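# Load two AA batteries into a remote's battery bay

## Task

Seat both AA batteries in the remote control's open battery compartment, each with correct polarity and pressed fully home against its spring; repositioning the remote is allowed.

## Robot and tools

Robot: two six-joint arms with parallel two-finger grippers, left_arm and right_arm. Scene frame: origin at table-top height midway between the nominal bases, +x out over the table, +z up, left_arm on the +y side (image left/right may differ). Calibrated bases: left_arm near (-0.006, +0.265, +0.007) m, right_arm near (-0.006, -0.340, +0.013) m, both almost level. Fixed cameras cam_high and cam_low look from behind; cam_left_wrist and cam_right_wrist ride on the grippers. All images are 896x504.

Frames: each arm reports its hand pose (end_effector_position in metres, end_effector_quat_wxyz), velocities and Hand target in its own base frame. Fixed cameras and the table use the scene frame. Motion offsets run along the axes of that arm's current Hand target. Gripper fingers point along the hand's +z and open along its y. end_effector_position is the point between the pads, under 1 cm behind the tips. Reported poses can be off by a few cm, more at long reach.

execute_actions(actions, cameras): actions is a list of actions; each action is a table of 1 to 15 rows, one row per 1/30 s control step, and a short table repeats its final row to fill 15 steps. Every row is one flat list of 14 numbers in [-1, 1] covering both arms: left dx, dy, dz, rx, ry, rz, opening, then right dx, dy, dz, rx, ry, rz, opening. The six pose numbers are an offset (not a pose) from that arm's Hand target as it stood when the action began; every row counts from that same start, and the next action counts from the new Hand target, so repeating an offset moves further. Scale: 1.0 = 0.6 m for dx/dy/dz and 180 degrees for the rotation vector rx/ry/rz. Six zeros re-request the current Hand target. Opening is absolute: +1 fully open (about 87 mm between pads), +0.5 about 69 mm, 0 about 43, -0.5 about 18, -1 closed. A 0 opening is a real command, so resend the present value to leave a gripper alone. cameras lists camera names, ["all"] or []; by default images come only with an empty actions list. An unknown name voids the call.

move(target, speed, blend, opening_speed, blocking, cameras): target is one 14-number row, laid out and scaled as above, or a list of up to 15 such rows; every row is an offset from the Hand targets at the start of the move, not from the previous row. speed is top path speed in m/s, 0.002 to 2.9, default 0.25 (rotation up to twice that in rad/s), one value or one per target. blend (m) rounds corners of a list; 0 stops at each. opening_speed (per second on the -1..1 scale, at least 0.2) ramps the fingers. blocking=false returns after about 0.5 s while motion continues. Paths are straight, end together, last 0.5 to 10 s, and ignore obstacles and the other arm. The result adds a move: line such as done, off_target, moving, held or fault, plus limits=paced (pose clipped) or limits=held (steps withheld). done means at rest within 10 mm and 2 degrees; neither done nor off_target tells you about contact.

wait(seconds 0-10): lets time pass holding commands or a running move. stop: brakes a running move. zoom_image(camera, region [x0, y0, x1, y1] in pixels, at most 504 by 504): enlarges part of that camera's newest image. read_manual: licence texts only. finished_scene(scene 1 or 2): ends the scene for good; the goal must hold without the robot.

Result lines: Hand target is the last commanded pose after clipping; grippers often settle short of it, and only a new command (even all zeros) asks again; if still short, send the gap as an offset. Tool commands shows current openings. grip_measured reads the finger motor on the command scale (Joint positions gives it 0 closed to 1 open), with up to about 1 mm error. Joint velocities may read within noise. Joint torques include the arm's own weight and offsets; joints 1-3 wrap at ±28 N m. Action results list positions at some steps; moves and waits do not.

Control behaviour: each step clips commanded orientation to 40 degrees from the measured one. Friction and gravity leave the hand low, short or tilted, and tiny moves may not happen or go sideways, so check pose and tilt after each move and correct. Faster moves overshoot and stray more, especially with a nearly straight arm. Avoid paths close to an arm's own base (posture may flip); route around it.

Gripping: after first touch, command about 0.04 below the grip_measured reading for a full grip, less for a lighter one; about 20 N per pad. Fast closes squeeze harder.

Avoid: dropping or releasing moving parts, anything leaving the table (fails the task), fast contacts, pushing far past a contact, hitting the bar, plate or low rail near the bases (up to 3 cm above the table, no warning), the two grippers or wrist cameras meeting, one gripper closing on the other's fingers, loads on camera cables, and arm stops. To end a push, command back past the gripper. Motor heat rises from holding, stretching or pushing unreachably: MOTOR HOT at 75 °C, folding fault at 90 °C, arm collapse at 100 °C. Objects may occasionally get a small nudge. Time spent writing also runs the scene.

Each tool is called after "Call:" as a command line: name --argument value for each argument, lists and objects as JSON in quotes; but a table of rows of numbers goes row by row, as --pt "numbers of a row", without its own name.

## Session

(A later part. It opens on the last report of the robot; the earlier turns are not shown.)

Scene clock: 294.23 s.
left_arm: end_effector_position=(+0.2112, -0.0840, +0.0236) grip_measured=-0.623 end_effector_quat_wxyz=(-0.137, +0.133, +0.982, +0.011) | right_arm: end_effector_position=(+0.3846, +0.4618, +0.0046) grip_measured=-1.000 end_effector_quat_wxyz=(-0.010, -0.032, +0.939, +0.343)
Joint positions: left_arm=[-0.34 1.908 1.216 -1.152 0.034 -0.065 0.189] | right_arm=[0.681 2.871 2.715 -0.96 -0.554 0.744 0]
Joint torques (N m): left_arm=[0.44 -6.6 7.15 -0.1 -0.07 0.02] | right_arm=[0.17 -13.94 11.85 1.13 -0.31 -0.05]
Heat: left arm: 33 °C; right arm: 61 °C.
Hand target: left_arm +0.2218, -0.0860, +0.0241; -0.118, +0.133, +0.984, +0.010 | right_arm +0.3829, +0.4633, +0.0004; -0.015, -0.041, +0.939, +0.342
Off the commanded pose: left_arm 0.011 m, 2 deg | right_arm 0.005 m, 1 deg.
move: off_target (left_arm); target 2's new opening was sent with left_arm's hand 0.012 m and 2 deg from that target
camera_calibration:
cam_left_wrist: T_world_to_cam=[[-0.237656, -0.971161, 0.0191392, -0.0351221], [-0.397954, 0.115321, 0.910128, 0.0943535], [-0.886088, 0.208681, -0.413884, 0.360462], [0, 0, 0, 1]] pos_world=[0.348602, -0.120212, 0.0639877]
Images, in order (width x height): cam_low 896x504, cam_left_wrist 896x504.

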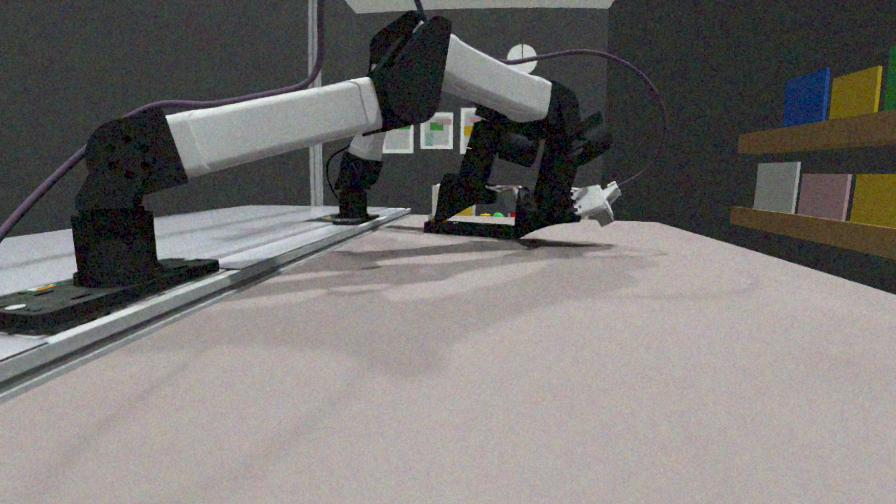

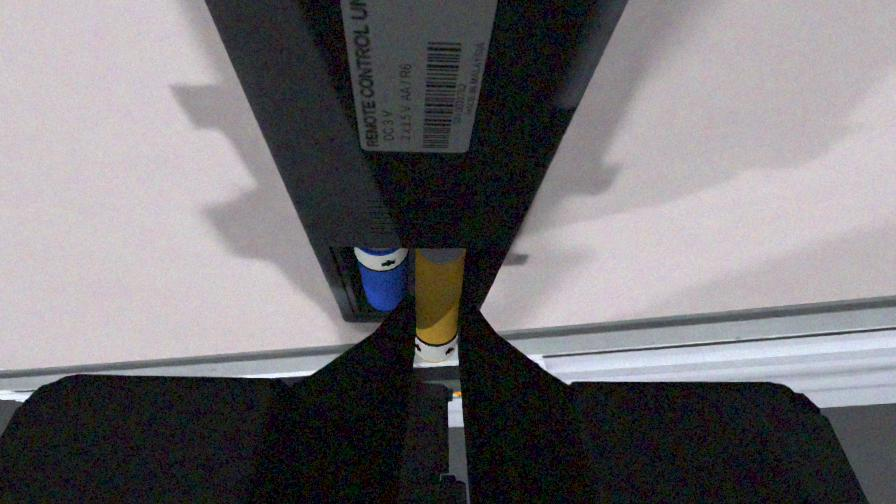

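Call:
move --target '[-0.08,0,0.015,0,0,0,-0.82,0.04,0,0,0,0,0,-1]' --speed 0.06 --cameras '["cam_low","cam_left_wrist"]'

Call:
zoom_image --camera "cam_low" --region '[410, 200, 530, 245]'

Call:
zoom_image --camera "cam_left_wrist" --region '[340, 150, 560, 370]'

Scene clock: 295.70 s.
left_arm: end_effector_position=(+0.2220, -0.0867, +0.0247) grip_measured=-0.623 end_effector_quat_wxyz=(-0.192, +0.131, +0.972, +0.022) | right_arm: end_effector_position=(+0.3796, +0.4622, +0.0032) grip_measured=-1.000 end_effector_quat_wxyz=(+0.003, -0.039, +0.930, +0.365)
Joint positions: left_arm=[-0.336 2.055 1.374 -1.279 0.034 -0.061 0.189] | right_arm=[0.683 2.721 2.389 -0.729 -0.572 0.752 0]
Joint torques (N m): left_arm=[0.77 -5.52 9.83 0.87 -0.1 0.05] | right_arm=[2.5 -17.98 5.08 0.89 -0.07 0.09]
Heat: left arm: 33 °C; right arm: 61 °C.
Hand target: left_arm +0.2648, -0.0980, +0.0042; -0.118, +0.133, +0.984, +0.010 | right_arm +0.3591, +0.4611, +0.0004; -0.015, -0.041, +0.939, +0.342
Off the commanded pose: left_arm 0.049 m, 9 deg | right_arm 0.021 m, 3 deg.
move: off_target (left_arm, right_arm)
camera_calibration:
cam_left_wrist: T_world_to_cam=[[-0.236273, -0.971643, 0.00918005, -0.0353001], [-0.296389, 0.0810635, 0.951621, 0.0714941], [-0.92538, 0.222122, -0.307138, 0.378356], [0, 0, 0, 1]] pos_world=[0.362972, -0.124136, 0.0484962]
Images, in order (width x height): cam_low 896x504, cam_left_wrist 896x504.

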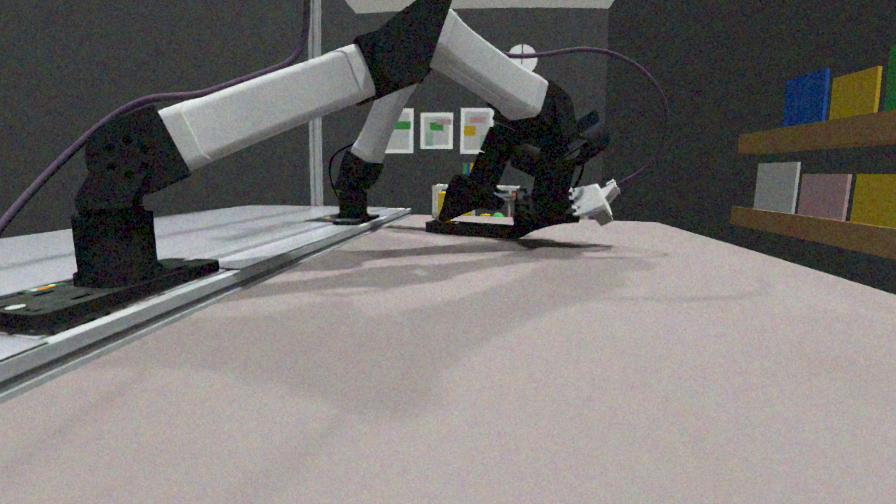

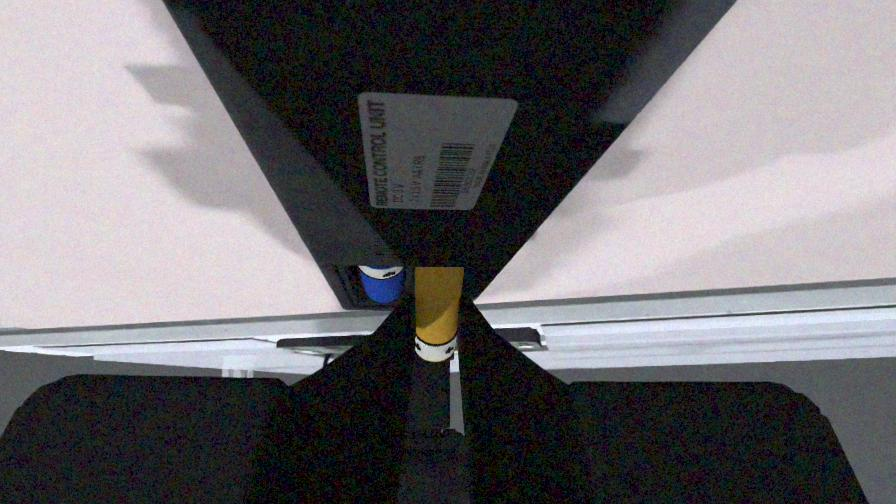

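Scaled by 4.200 from the camera's 896x504 image, which has a finer 1280x720 frame.

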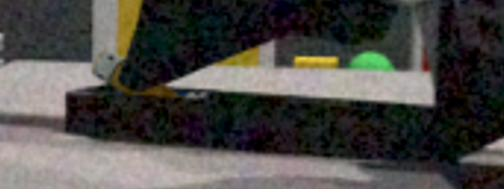

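Scaled by 2.291 from the camera's 896x504 image, which has a finer 1280x720 frame.

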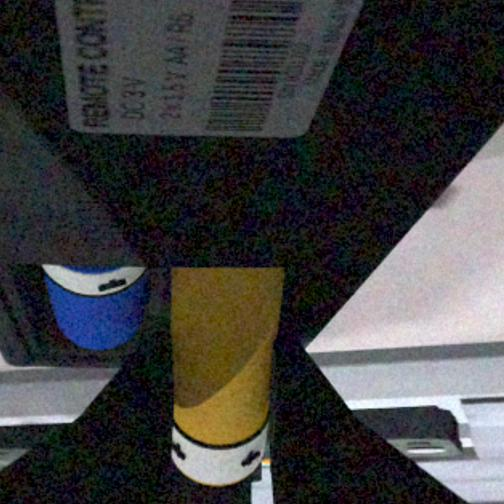

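Call:
move --target '[-0.035,0,0.01,0,0,0,-0.82,0.02,0,0,0,0,0,-1]' --speed 0.06 --cameras '["cam_low","cam_left_wrist"]'

Call:
zoom_image --camera "cam_low" --region '[410, 200, 530, 245]'

Call:
zoom_image --camera "cam_left_wrist" --region '[340, 150, 560, 370]'

Scene clock: 296.37 s.
left_arm: end_effector_position=(+0.2190, -0.0854, +0.0274) grip_measured=-0.623 end_effector_quat_wxyz=(-0.202, +0.131, +0.970, +0.024) | right_arm: end_effector_position=(+0.3806, +0.4621, +0.0039) grip_measured=-1.000 end_effector_quat_wxyz=(+0.004, -0.039, +0.929, +0.367)
Joint positions: left_arm=[-0.336 2.057 1.379 -1.3 0.034 -0.06 0.188] | right_arm=[0.681 2.717 2.38 -0.719 -0.575 0.753 0]
Joint torques (N m): left_arm=[0.32 -7.41 5 -0.37 0.01 0.02] | right_arm=[0.03 -15.83 8.43 1.38 -0.22 0.1]
Heat: left arm: 33 °C; right arm: 61 °C.
Hand target: left_arm +0.2222, -0.0866, +0.0252; -0.194, +0.131, +0.972, +0.022 (not the last commanded pose) | right_arm +0.3796, +0.4620, +0.0031; +0.003, -0.038, +0.930, +0.365 (not the last commanded pose)
Off the commanded pose: left_arm 0.075 m, 10 deg | right_arm 0.034 m, 4 deg.
move: held (left_arm, right_arm; a check stopped the path); limits=held
pose unreachable (left arm): on one or more control steps of this call, first in action 0 (counted from 0), this arm could not follow its commanded pose, so it was not sent that pose on those steps. It may still have moved: this result reports where it is.
cause: moving toward the commanded pose would bring a part of the arm too close to another arm (this arm's wrist (the part past joint 4) and the right arm's wrist (the part past joint 4), along the way the arms are being sent, or toward where that arm still pushes).
pose unreachable (right arm): on one or more control steps of this call, first in action 0 (counted from 0), this arm could not follow its commanded pose, so it was not sent that pose on those steps. It may still have moved: this result reports where it is.
cause: moving toward the commanded pose would bring a part of the arm too close to another arm (this arm's wrist (the part past joint 4) and the left arm's wrist (the part past joint 4), at the place that arm was heading or pushing toward when its own hold began).
camera_calibration:
cam_left_wrist: T_world_to_cam=[[-0.237096, -0.971461, 0.00695196, -0.0346388], [-0.279245, 0.0750035, 0.957286, 0.0634408], [-0.930488, 0.225028, -0.289059, 0.376987], [0, 0, 0, 1]] pos_world=[0.360284, -0.123241, 0.0484813]
Images, in order (width x height): cam_low 896x504, cam_left_wrist 896x504.

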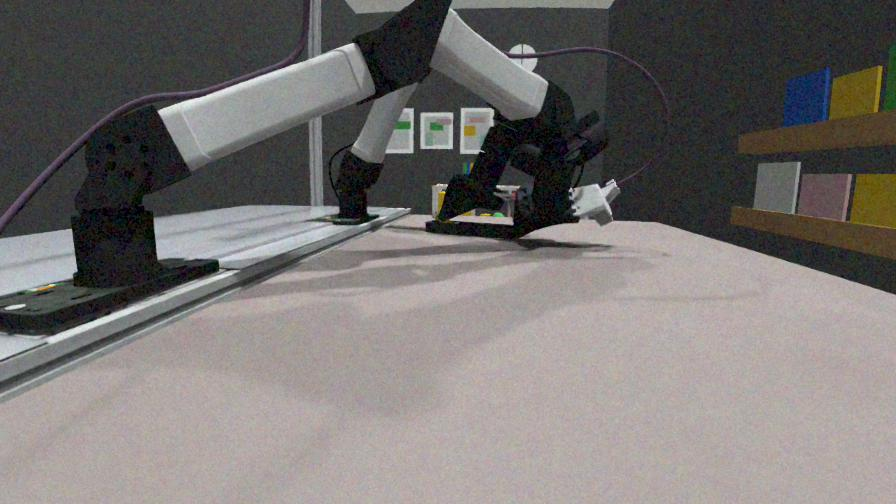

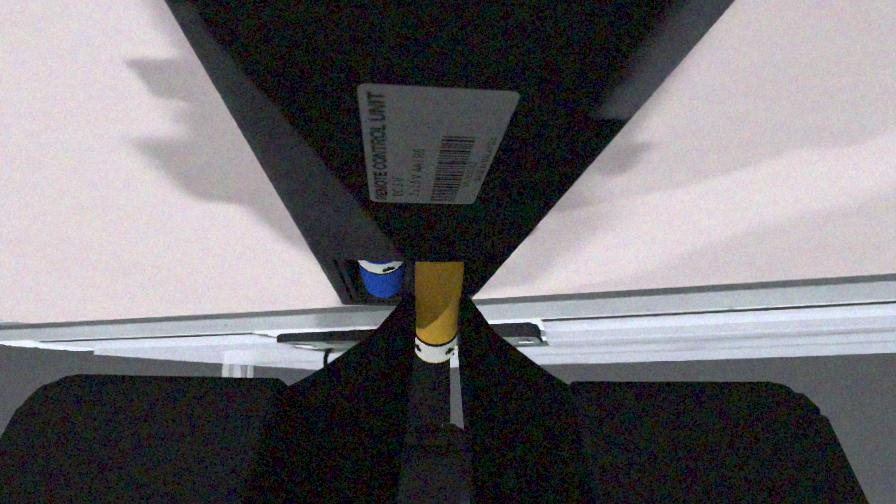

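Scaled by 4.200 from the camera's 896x504 image, which has a finer 1280x720 frame.

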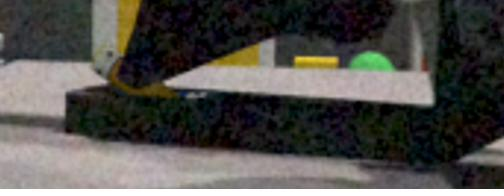

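Scaled by 2.291 from the camera's 896x504 image, which has a finer 1280x720 frame.

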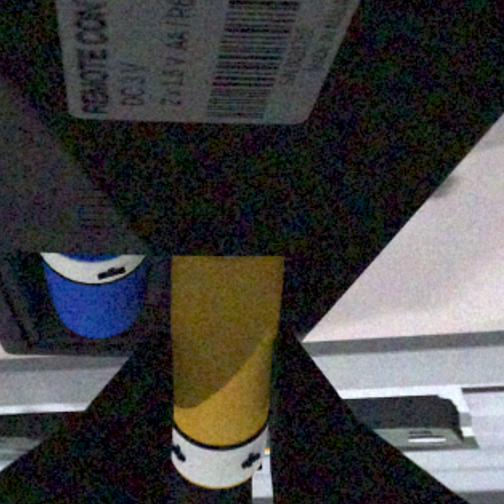

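Call:
move --target '[-0.095,0,0,0,-0.05,0,-0.82,0.028,0,0,0,0,0,-1]' --speed 0.08 --cameras '["cam_low","cam_left_wrist"]'

Call:
zoom_image --camera "cam_low" --region '[410, 200, 530, 245]'

Call:
zoom_image --camera "cam_left_wrist" --region '[340, 150, 560, 370]'

Scene clock: 300.80 s.
left_arm: end_effector_position=(+0.2263, -0.0871, +0.0261) grip_measured=-0.623 end_effector_quat_wxyz=(-0.200, +0.136, +0.970, +0.024) | right_arm: end_effector_position=(+0.3843, +0.4609, +0.0035) grip_measured=-1.000 end_effector_quat_wxyz=(+0.021, -0.032, +0.923, +0.383)
Joint positions: left_arm=[-0.336 2.082 1.414 -1.307 0.031 -0.051 0.188] | right_arm=[0.674 2.656 2.239 -0.582 -0.576 0.778 0]
Joint torques (N m): left_arm=[0.75 -5.67 10.39 0.96 -0.07 -0.09] | right_arm=[2.54 -17.94 5.11 1.01 -0.13 0.01]
Heat: left arm: 33 °C; right arm: 62 °C.
Hand target: left_arm +0.2729, -0.1006, +0.0034; -0.117, +0.133, +0.984, +0.012 | right_arm +0.3628, +0.4608, +0.0025; +0.003, -0.038, +0.930, +0.365
Off the commanded pose: left_arm 0.054 m, 10 deg | right_arm 0.021 m, 3 deg.
move: off_target (left_arm, right_arm)
camera_calibration:
cam_left_wrist: T_world_to_cam=[[-0.246272, -0.969165, 0.00836554, -0.0322314], [-0.281156, 0.0796988, 0.956347, 0.0676932], [-0.927524, 0.23317, -0.292114, 0.383927], [0, 0, 0, 1]] pos_world=[0.367197, -0.126153, 0.047682]
Images, in order (width x height): cam_low 896x504, cam_left_wrist 896x504.

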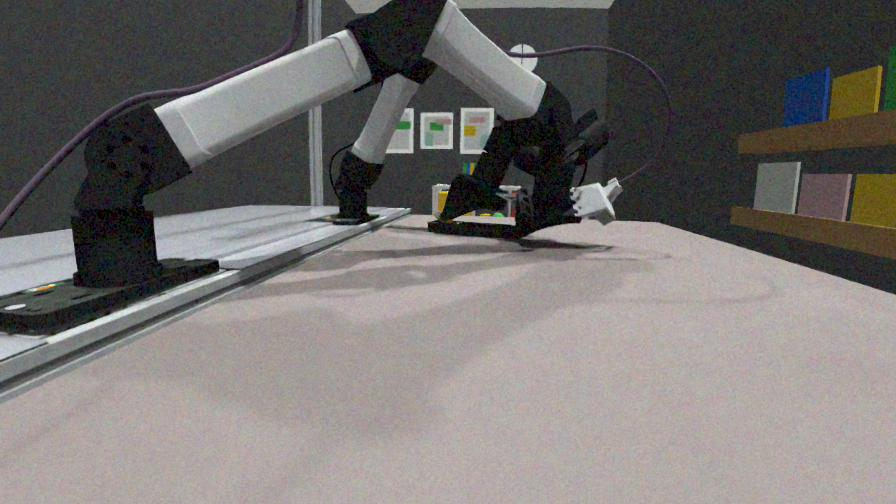

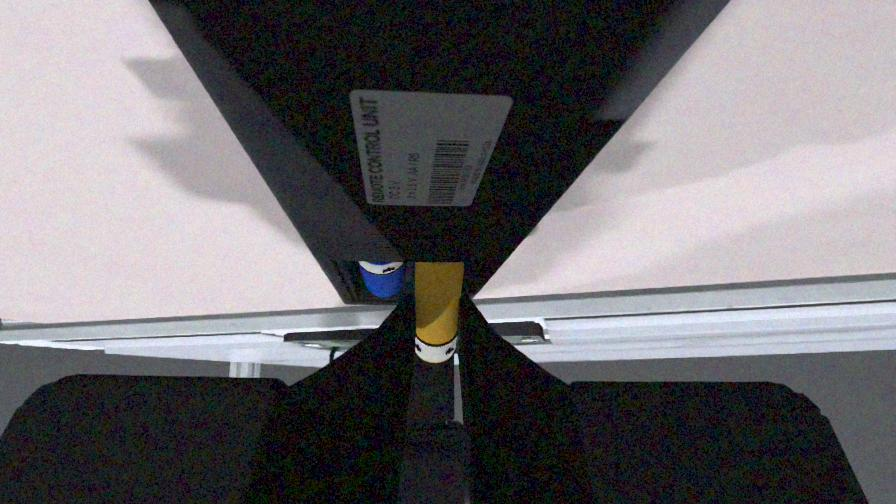

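Scaled by 4.200 from the camera's 896x504 image, which has a finer 1280x720 frame.

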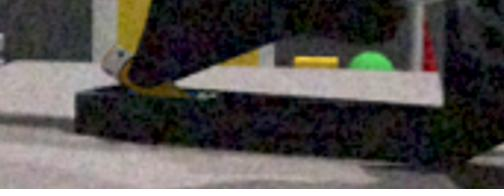

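Scaled by 2.291 from the camera's 896x504 image, which has a finer 1280x720 frame.

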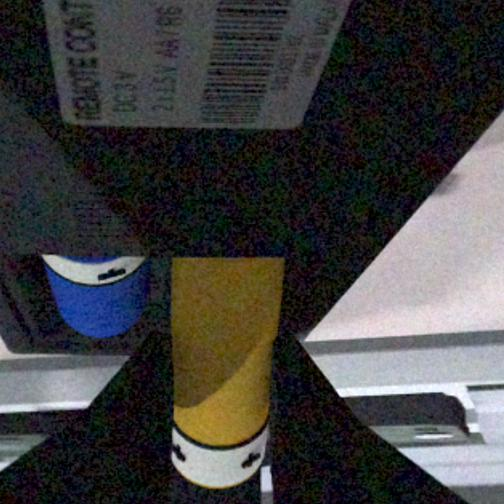

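Call:
move --target '[-0.04,0,0.01,0,-0.06,0,-0.82,0,0,0,0,0,0,-1]' --speed 0.08 --cameras '["cam_low","cam_left_wrist"]'

Call:
zoom_image --camera "cam_low" --region '[410, 200, 530, 245]'

Call:
zoom_image --camera "cam_left_wrist" --region '[340, 150, 560, 370]'

Scene clock: 302.67 s.
left_arm: end_effector_position=(+0.2351, -0.0885, +0.0223) grip_measured=-0.623 end_effector_quat_wxyz=(-0.163, +0.137, +0.977, +0.021) | right_arm: end_effector_position=(+0.3885, +0.4605, +0.0038) grip_measured=-1.000 end_effector_quat_wxyz=(+0.030, -0.031, +0.923, +0.383)
Joint positions: left_arm=[-0.336 2.046 1.384 -1.237 0.021 -0.053 0.188] | right_arm=[0.672 2.655 2.239 -0.571 -0.564 0.778 0]
Joint torques (N m): left_arm=[0.62 -9.33 5.03 2.27 -0.1 -0.11] | right_arm=[2.77 -17.81 5.37 0.9 -0.23 0.02]
Heat: left arm: 33 °C; right arm: 63 °C.
Hand target: left_arm +0.2941, -0.1066, -0.0080; -0.024, +0.133, +0.991, -0.001 | right_arm +0.3627, +0.4609, +0.0026; +0.003, -0.039, +0.930, +0.365
Off the commanded pose: left_arm 0.069 m, 16 deg | right_arm 0.026 m, 4 deg.
move: off_target (left_arm, right_arm)
camera_calibration:
cam_left_wrist: T_world_to_cam=[[-0.248323, -0.968663, 0.00529638, -0.0308091], [-0.351341, 0.0951611, 0.931399, 0.0923703], [-0.902715, 0.229427, -0.363962, 0.386666], [0, 0, 0, 1]] pos_world=[0.373853, -0.127345, 0.0548614]
Images, in order (width x height): cam_low 896x504, cam_left_wrist 896x504.

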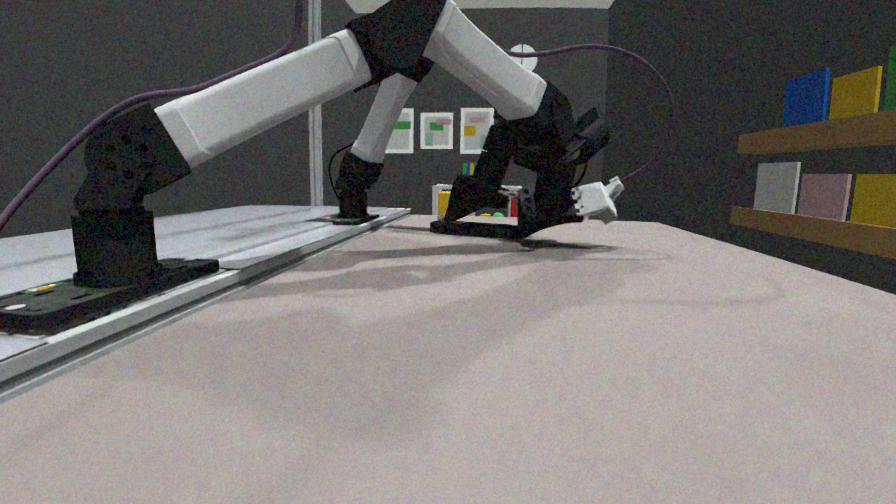

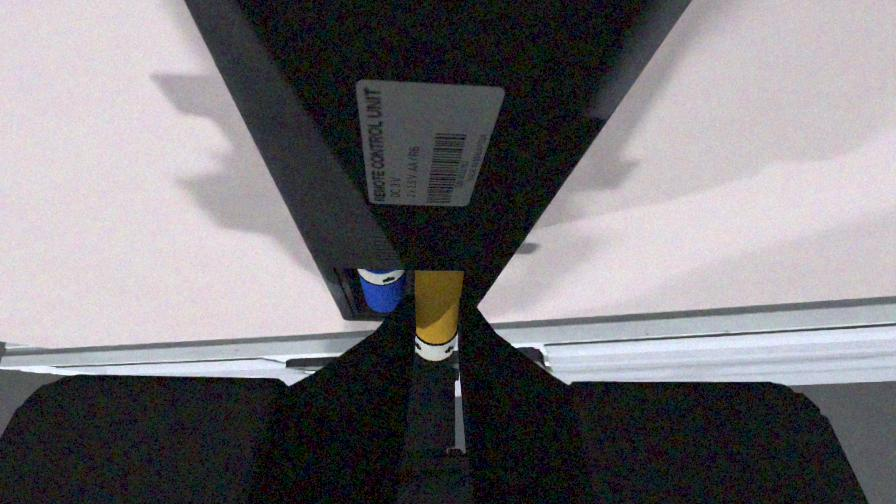

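Scaled by 4.200 from the camera's 896x504 image, which has a finer 1280x720 frame.

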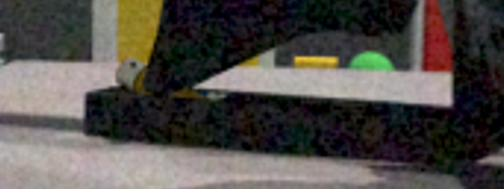

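Scaled by 2.291 from the camera's 896x504 image, which has a finer 1280x720 frame.

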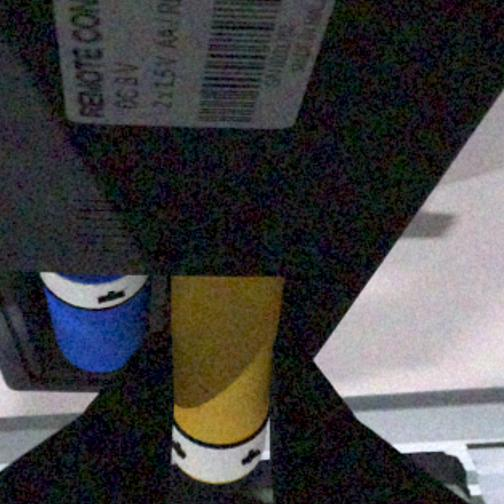

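Call:
move --target '[-0.012,0,-0.035,0,0,0,-0.82,0.035,0,0,0,0,0,-1]' --speed 0.08 --cameras '["cam_low","cam_left_wrist"]'

Call:
zoom_image --camera "cam_low" --region '[410, 200, 530, 245]'

Call:
zoom_image --camera "cam_left_wrist" --region '[340, 150, 560, 370]'

Scene clock: 303.33 s.
left_arm: end_effector_position=(+0.2310, -0.0871, +0.0254) grip_measured=-0.623 end_effector_quat_wxyz=(-0.171, +0.137, +0.975, +0.023) | right_arm: end_effector_position=(+0.3924, +0.4587, +0.0048) grip_measured=-1.000 end_effector_quat_wxyz=(+0.041, -0.031, +0.921, +0.386)
Joint positions: left_arm=[-0.336 2.044 1.384 -1.258 0.021 -0.054 0.188] | right_arm=[0.667 2.638 2.204 -0.534 -0.556 0.778 0]
Joint torques (N m): left_arm=[0.29 -7.32 5.26 -0.22 -0.01 0.02] | right_arm=[0.31 -15.49 8.59 1.45 -0.24 0.09]
Heat: left arm: 33 °C; right arm: 63 °C.
Hand target: left_arm +0.2354, -0.0886, +0.0228; -0.161, +0.137, +0.977, +0.021 (not the last commanded pose) | right_arm +0.3887, +0.4593, +0.0038; +0.036, -0.031, +0.923, +0.383 (not the last commanded pose)
Off the commanded pose: left_arm 0.075 m, 17 deg | right_arm 0.051 m, 5 deg.
move: held (left_arm, right_arm; a check stopped the path); limits=held
pose unreachable (left arm): on one or more control steps of this call, first in action 0 (counted from 0), this arm could not follow its commanded pose, so it was not sent that pose on those steps. It may still have moved: this result reports where it is.
cause: moving toward the commanded pose would bring a part of the arm too close to another arm (this arm's wrist (the part past joint 4) and the right arm's wrist (the part past joint 4), at the place that arm was heading or pushing toward when its own hold began).
pose unreachable (right arm): on one or more control steps of this call, first in action 0 (counted from 0), this arm could not follow its commanded pose, so it was not sent that pose on those steps. It may still have moved: this result reports where it is.
cause: moving toward the commanded pose would bring a part of the arm too close to another arm (this arm's wrist (the part past joint 4) and the left arm's wrist (the part past joint 4), along the way the arms are being sent, or toward where that arm still pushes).
camera_calibration:
cam_left_wrist: T_world_to_cam=[[-0.247614, -0.968852, 0.00351798, -0.0306102], [-0.335653, 0.0891895, 0.937754, 0.0835594], [-0.908859, 0.23102, -0.347283, 0.384983], [0, 0, 0, 1]] pos_world=[0.370363, -0.126048, 0.0554475]
Images, in order (width x height): cam_low 896x504, cam_left_wrist 896x504.

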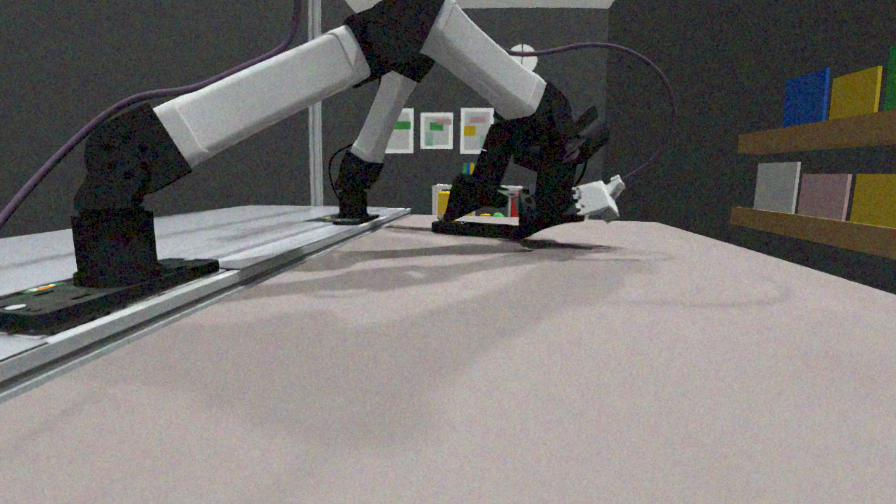

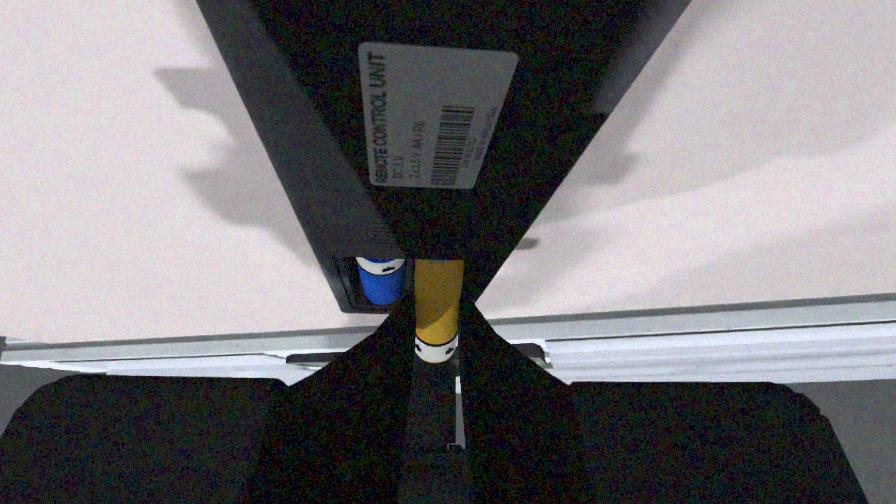

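Scaled by 4.200 from the camera's 896x504 image, which has a finer 1280x720 frame.

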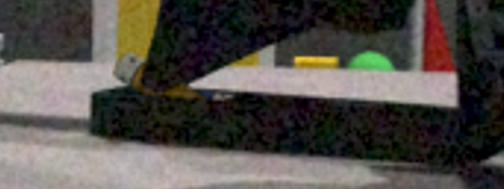

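Scaled by 2.291 from the camera's 896x504 image, which has a finer 1280x720 frame.

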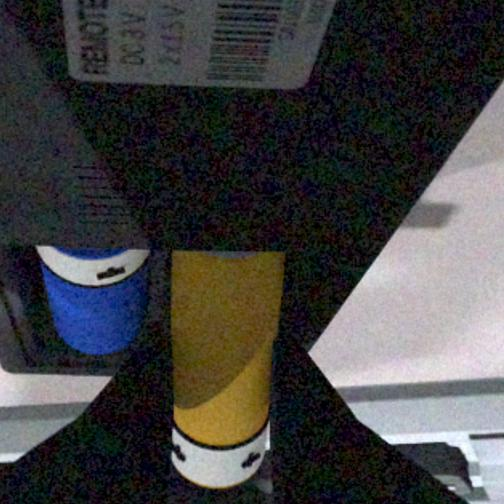

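Call:
move --target '[-0.065,0,-0.004,0,-0.05,0,-0.82,0.068,0.002,0,0,0,0,-1]' --speed 0.1 --cameras '["cam_low","cam_left_wrist"]'

Call:
zoom_image --camera "cam_low" --region '[410, 200, 530, 245]'

Call:
zoom_image --camera "cam_left_wrist" --region '[340, 150, 560, 370]'

Scene clock: 305.17 s.
left_arm: end_effector_position=(+0.2329, -0.0867, +0.0244) grip_measured=-0.623 end_effector_quat_wxyz=(-0.167, +0.137, +0.976, +0.025) | right_arm: end_effector_position=(+0.3851, +0.4542, +0.0046) grip_measured=-1.000 end_effector_quat_wxyz=(+0.077, -0.021, +0.914, +0.398)
Joint positions: left_arm=[-0.336 2.044 1.384 -1.25 0.016 -0.054 0.188] | right_arm=[0.677 2.513 1.939 -0.307 -0.514 0.818 0]
Joint torques (N m): left_arm=[0.46 -8.36 7.82 0.98 -0.04 0.01] | right_arm=[4.21 -16.95 4.93 1.01 -0.34 0.09]
Heat: left arm: 33 °C; right arm: 63 °C.
Hand target: left_arm +0.2717, -0.0990, +0.0126; -0.084, +0.138, +0.987, +0.010 | right_arm +0.3479, +0.4590, +0.0010; +0.036, -0.032, +0.923, +0.383
Off the commanded pose: left_arm 0.042 m, 10 deg | right_arm 0.038 m, 5 deg.
move: off_target (left_arm, right_arm)
camera_calibration:
cam_left_wrist: T_world_to_cam=[[-0.249294, -0.968427, -0.000801851, -0.0292286], [-0.34378, 0.0877222, 0.934944, 0.0869385], [-0.905355, 0.233352, -0.354794, 0.385769], [0, 0, 0, 1]] pos_world=[0.371859, -0.125952, 0.0555627]
Images, in order (width x height): cam_low 896x504, cam_left_wrist 896x504.

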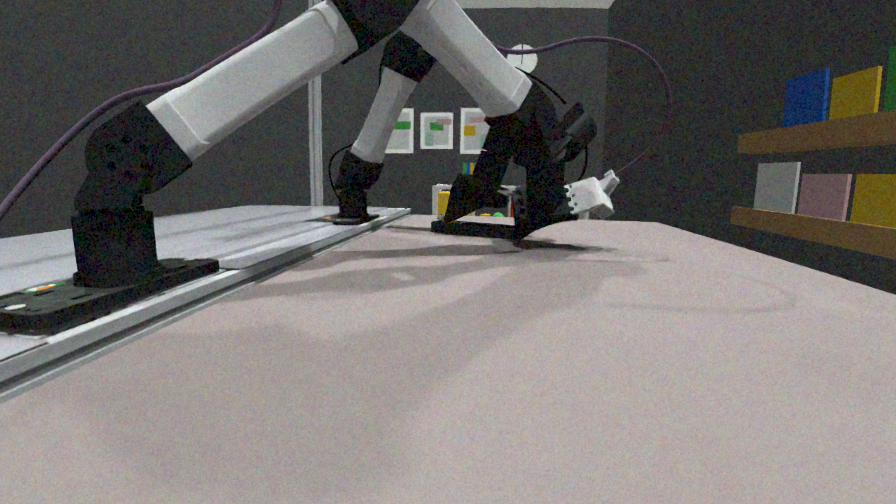

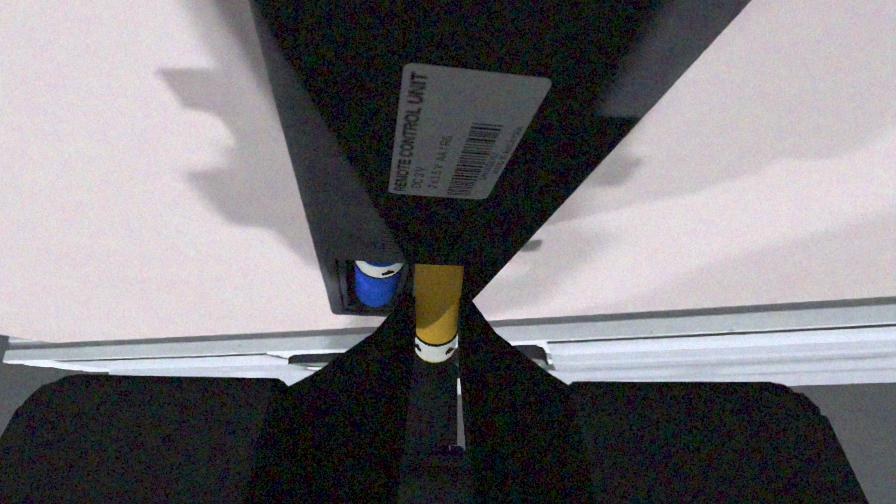

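Scaled by 4.200 from the camera's 896x504 image, which has a finer 1280x720 frame.

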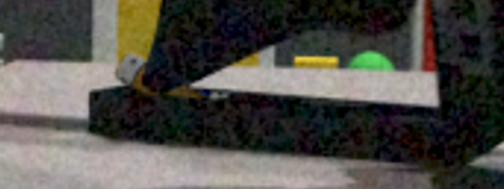

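Scaled by 2.291 from the camera's 896x504 image, which has a finer 1280x720 frame.

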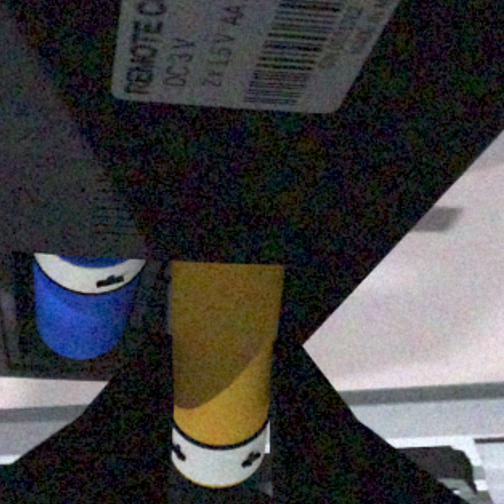

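Call:
move --target '[-0.028,0,-0.02,0,-0.02,0,-0.82,0,-0.004,0,0,0,0,-1]' --speed 0.15 --cameras '["cam_low","cam_left_wrist"]'

Call:
zoom_image --camera "cam_low" --region '[410, 200, 530, 245]'

Call:
zoom_image --camera "cam_left_wrist" --region '[340, 150, 560, 370]'

Scene clock: 307.50 s.
left_arm: end_effector_position=(+0.2362, -0.0861, +0.0254) grip_measured=-0.623 end_effector_quat_wxyz=(-0.162, +0.138, +0.977, +0.029) | right_arm: end_effector_position=(+0.3853, +0.4539, +0.0044) grip_measured=-1.000 end_effector_quat_wxyz=(+0.079, -0.021, +0.914, +0.398)
Joint positions: left_arm=[-0.336 2.044 1.394 -1.25 0.007 -0.054 0.188] | right_arm=[0.677 2.51 1.931 -0.299 -0.512 0.819 0]
Joint torques (N m): left_arm=[0.62 -9.58 11.43 1.02 0 0.02] | right_arm=[3.93 -16.7 4.83 1 -0.37 0.11]
Heat: left arm: 34 °C; right arm: 62 °C.
Hand target: left_arm +0.2895, -0.1041, +0.0215; -0.053, +0.138, +0.989, +0.006 | right_arm +0.3481, +0.4572, -0.0008; +0.036, -0.031, +0.923, +0.383
Off the commanded pose: left_arm 0.056 m, 13 deg | right_arm 0.038 m, 5 deg.
move: off_target (left_arm, right_arm)
camera_calibration:
cam_left_wrist: T_world_to_cam=[[-0.252338, -0.967597, -0.00906451, -0.026788], [-0.354312, 0.0836753, 0.931376, 0.0893134], [-0.900438, 0.238233, -0.363946, 0.388556], [0, 0, 0, 1]] pos_world=[0.374756, -0.12596, 0.0579864]
Images, in order (width x height): cam_low 896x504, cam_left_wrist 896x504.

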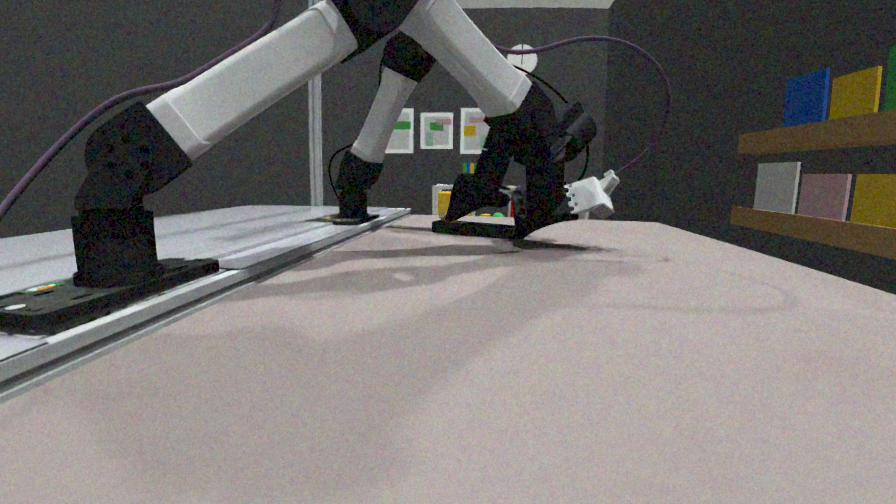

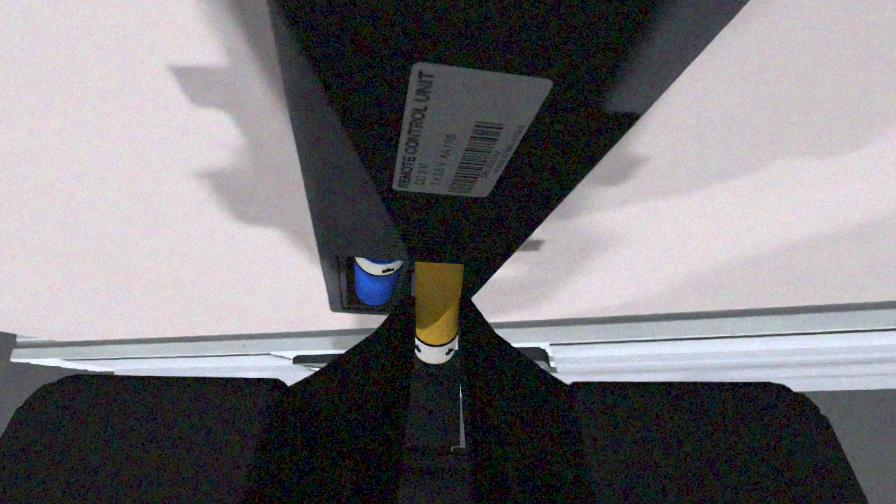

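Scaled by 4.200 from the camera's 896x504 image, which has a finer 1280x720 frame.

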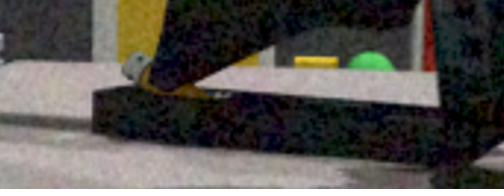

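Scaled by 2.291 from the camera's 896x504 image, which has a finer 1280x720 frame.

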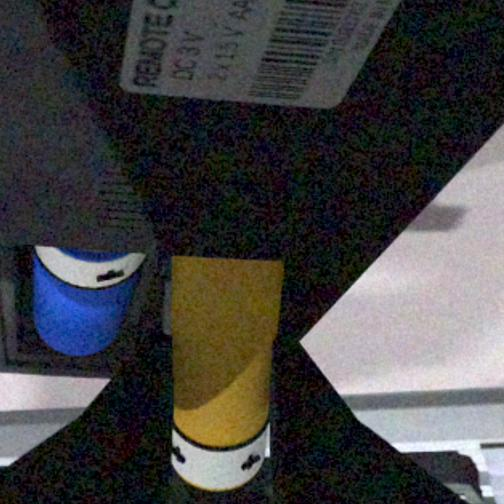

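Call:
move --pt "0.07 0 0 0 0 0 -0.82 -0.1 0 0 0 0 0 -1" --pt "0.07 0 0 0 0 0.015 -0.82 -0.1 0.032 0.024 0 0 0 -1" --pt "0.07 0 0 0 0 0.015 -0.82 -0.04 0.032 0.024 0 0 0 -1" --speed 0.08 --cameras '["cam_low","cam_left_wrist","cam_high"]'

Call:
zoom_image --camera "cam_low" --region '[410, 200, 530, 245]'

Call:
zoom_image --camera "cam_left_wrist" --region '[340, 150, 560, 370]'

Scene clock: 311.10 s.
left_arm: end_effector_position=(+0.2354, -0.0832, +0.0242) grip_measured=-0.624 end_effector_quat_wxyz=(-0.096, +0.152, +0.983, +0.018) | right_arm: end_effector_position=(+0.3982, +0.4740, +0.0049) grip_measured=-1.000 end_effector_quat_wxyz=(+0.058, -0.022, +0.917, +0.394)
Joint positions: left_arm=[-0.335 1.912 1.257 -1.113 -0.001 -0.028 0.188] | right_arm=[0.685 2.664 2.238 -0.488 -0.529 0.821 0]
Joint torques (N m): left_arm=[-0.5 -9.31 5.31 0.49 0.09 0.12] | right_arm=[3.78 -17.92 5.35 1.32 -0.2 0.14]
Heat: left arm: 34 °C; right arm: 62 °C.
Hand target: left_arm +0.2495, -0.0926, +0.0261; -0.053, +0.162, +0.985, +0.005 | right_arm +0.3710, +0.4818, +0.0049; +0.036, -0.032, +0.923, +0.383
Off the commanded pose: left_arm 0.017 m, 5 deg | right_arm 0.028 m, 3 deg.
move: off_target (left_arm, right_arm)
camera_calibration:
cam_left_wrist: T_world_to_cam=[[-0.276648, -0.960971, -0.0002616, -0.0180812], [-0.465726, 0.133837, 0.87475, 0.121762], [-0.840574, 0.242119, -0.484575, 0.375808], [0, 0, 0, 1]] pos_world=[0.3676, -0.124662, 0.0755913]
Images, in order (width x height): cam_high 896x504, cam_low 896x504, cam_left_wrist 896x504.

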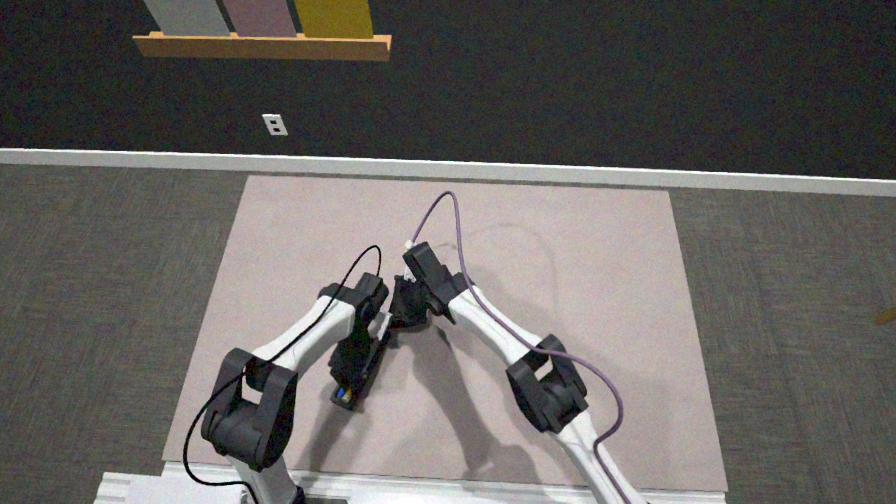

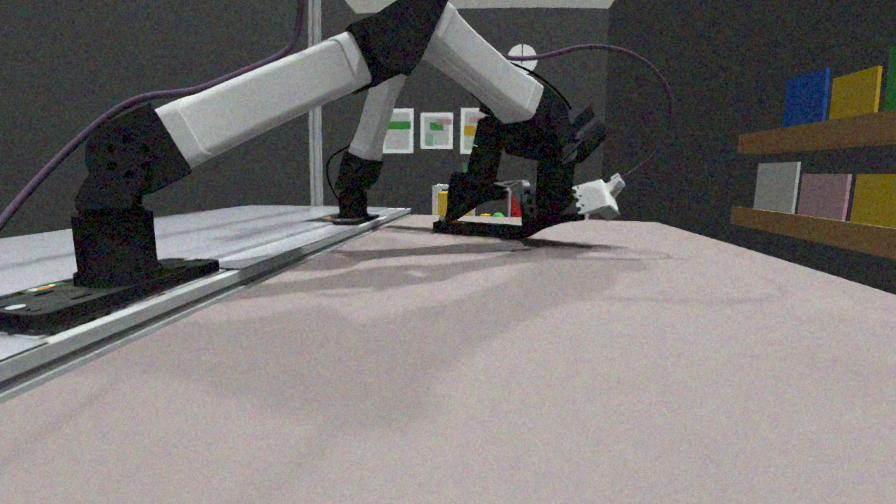

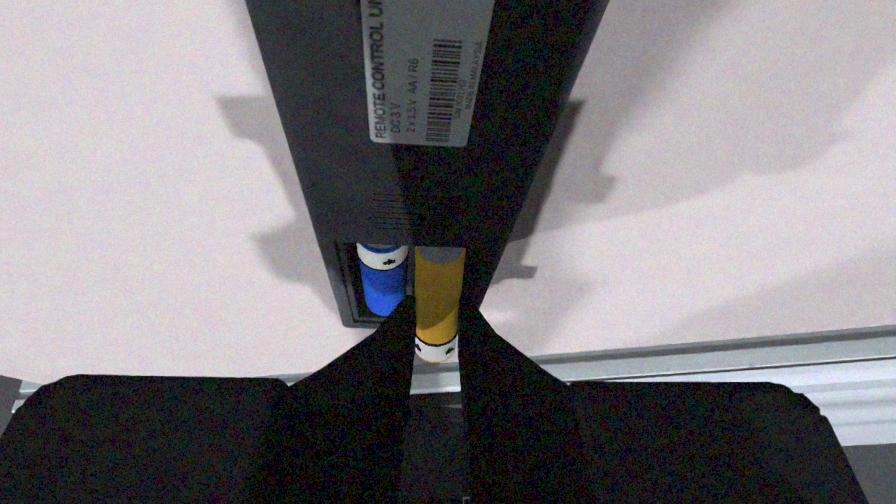

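Scaled by 4.200 from the camera's 896x504 image, which has a finer 1280x720 frame.

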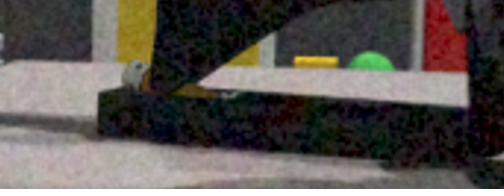

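Scaled by 2.291 from the camera's 896x504 image, which has a finer 1280x720 frame.

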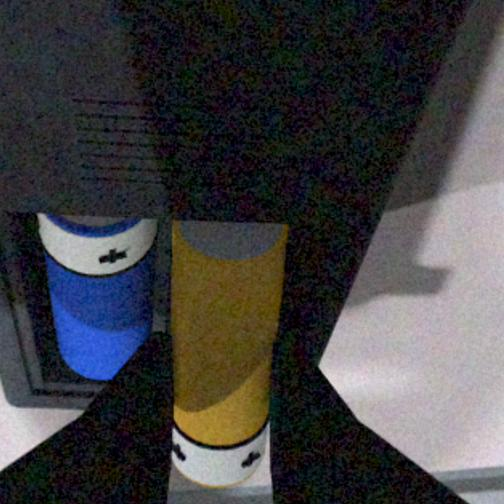

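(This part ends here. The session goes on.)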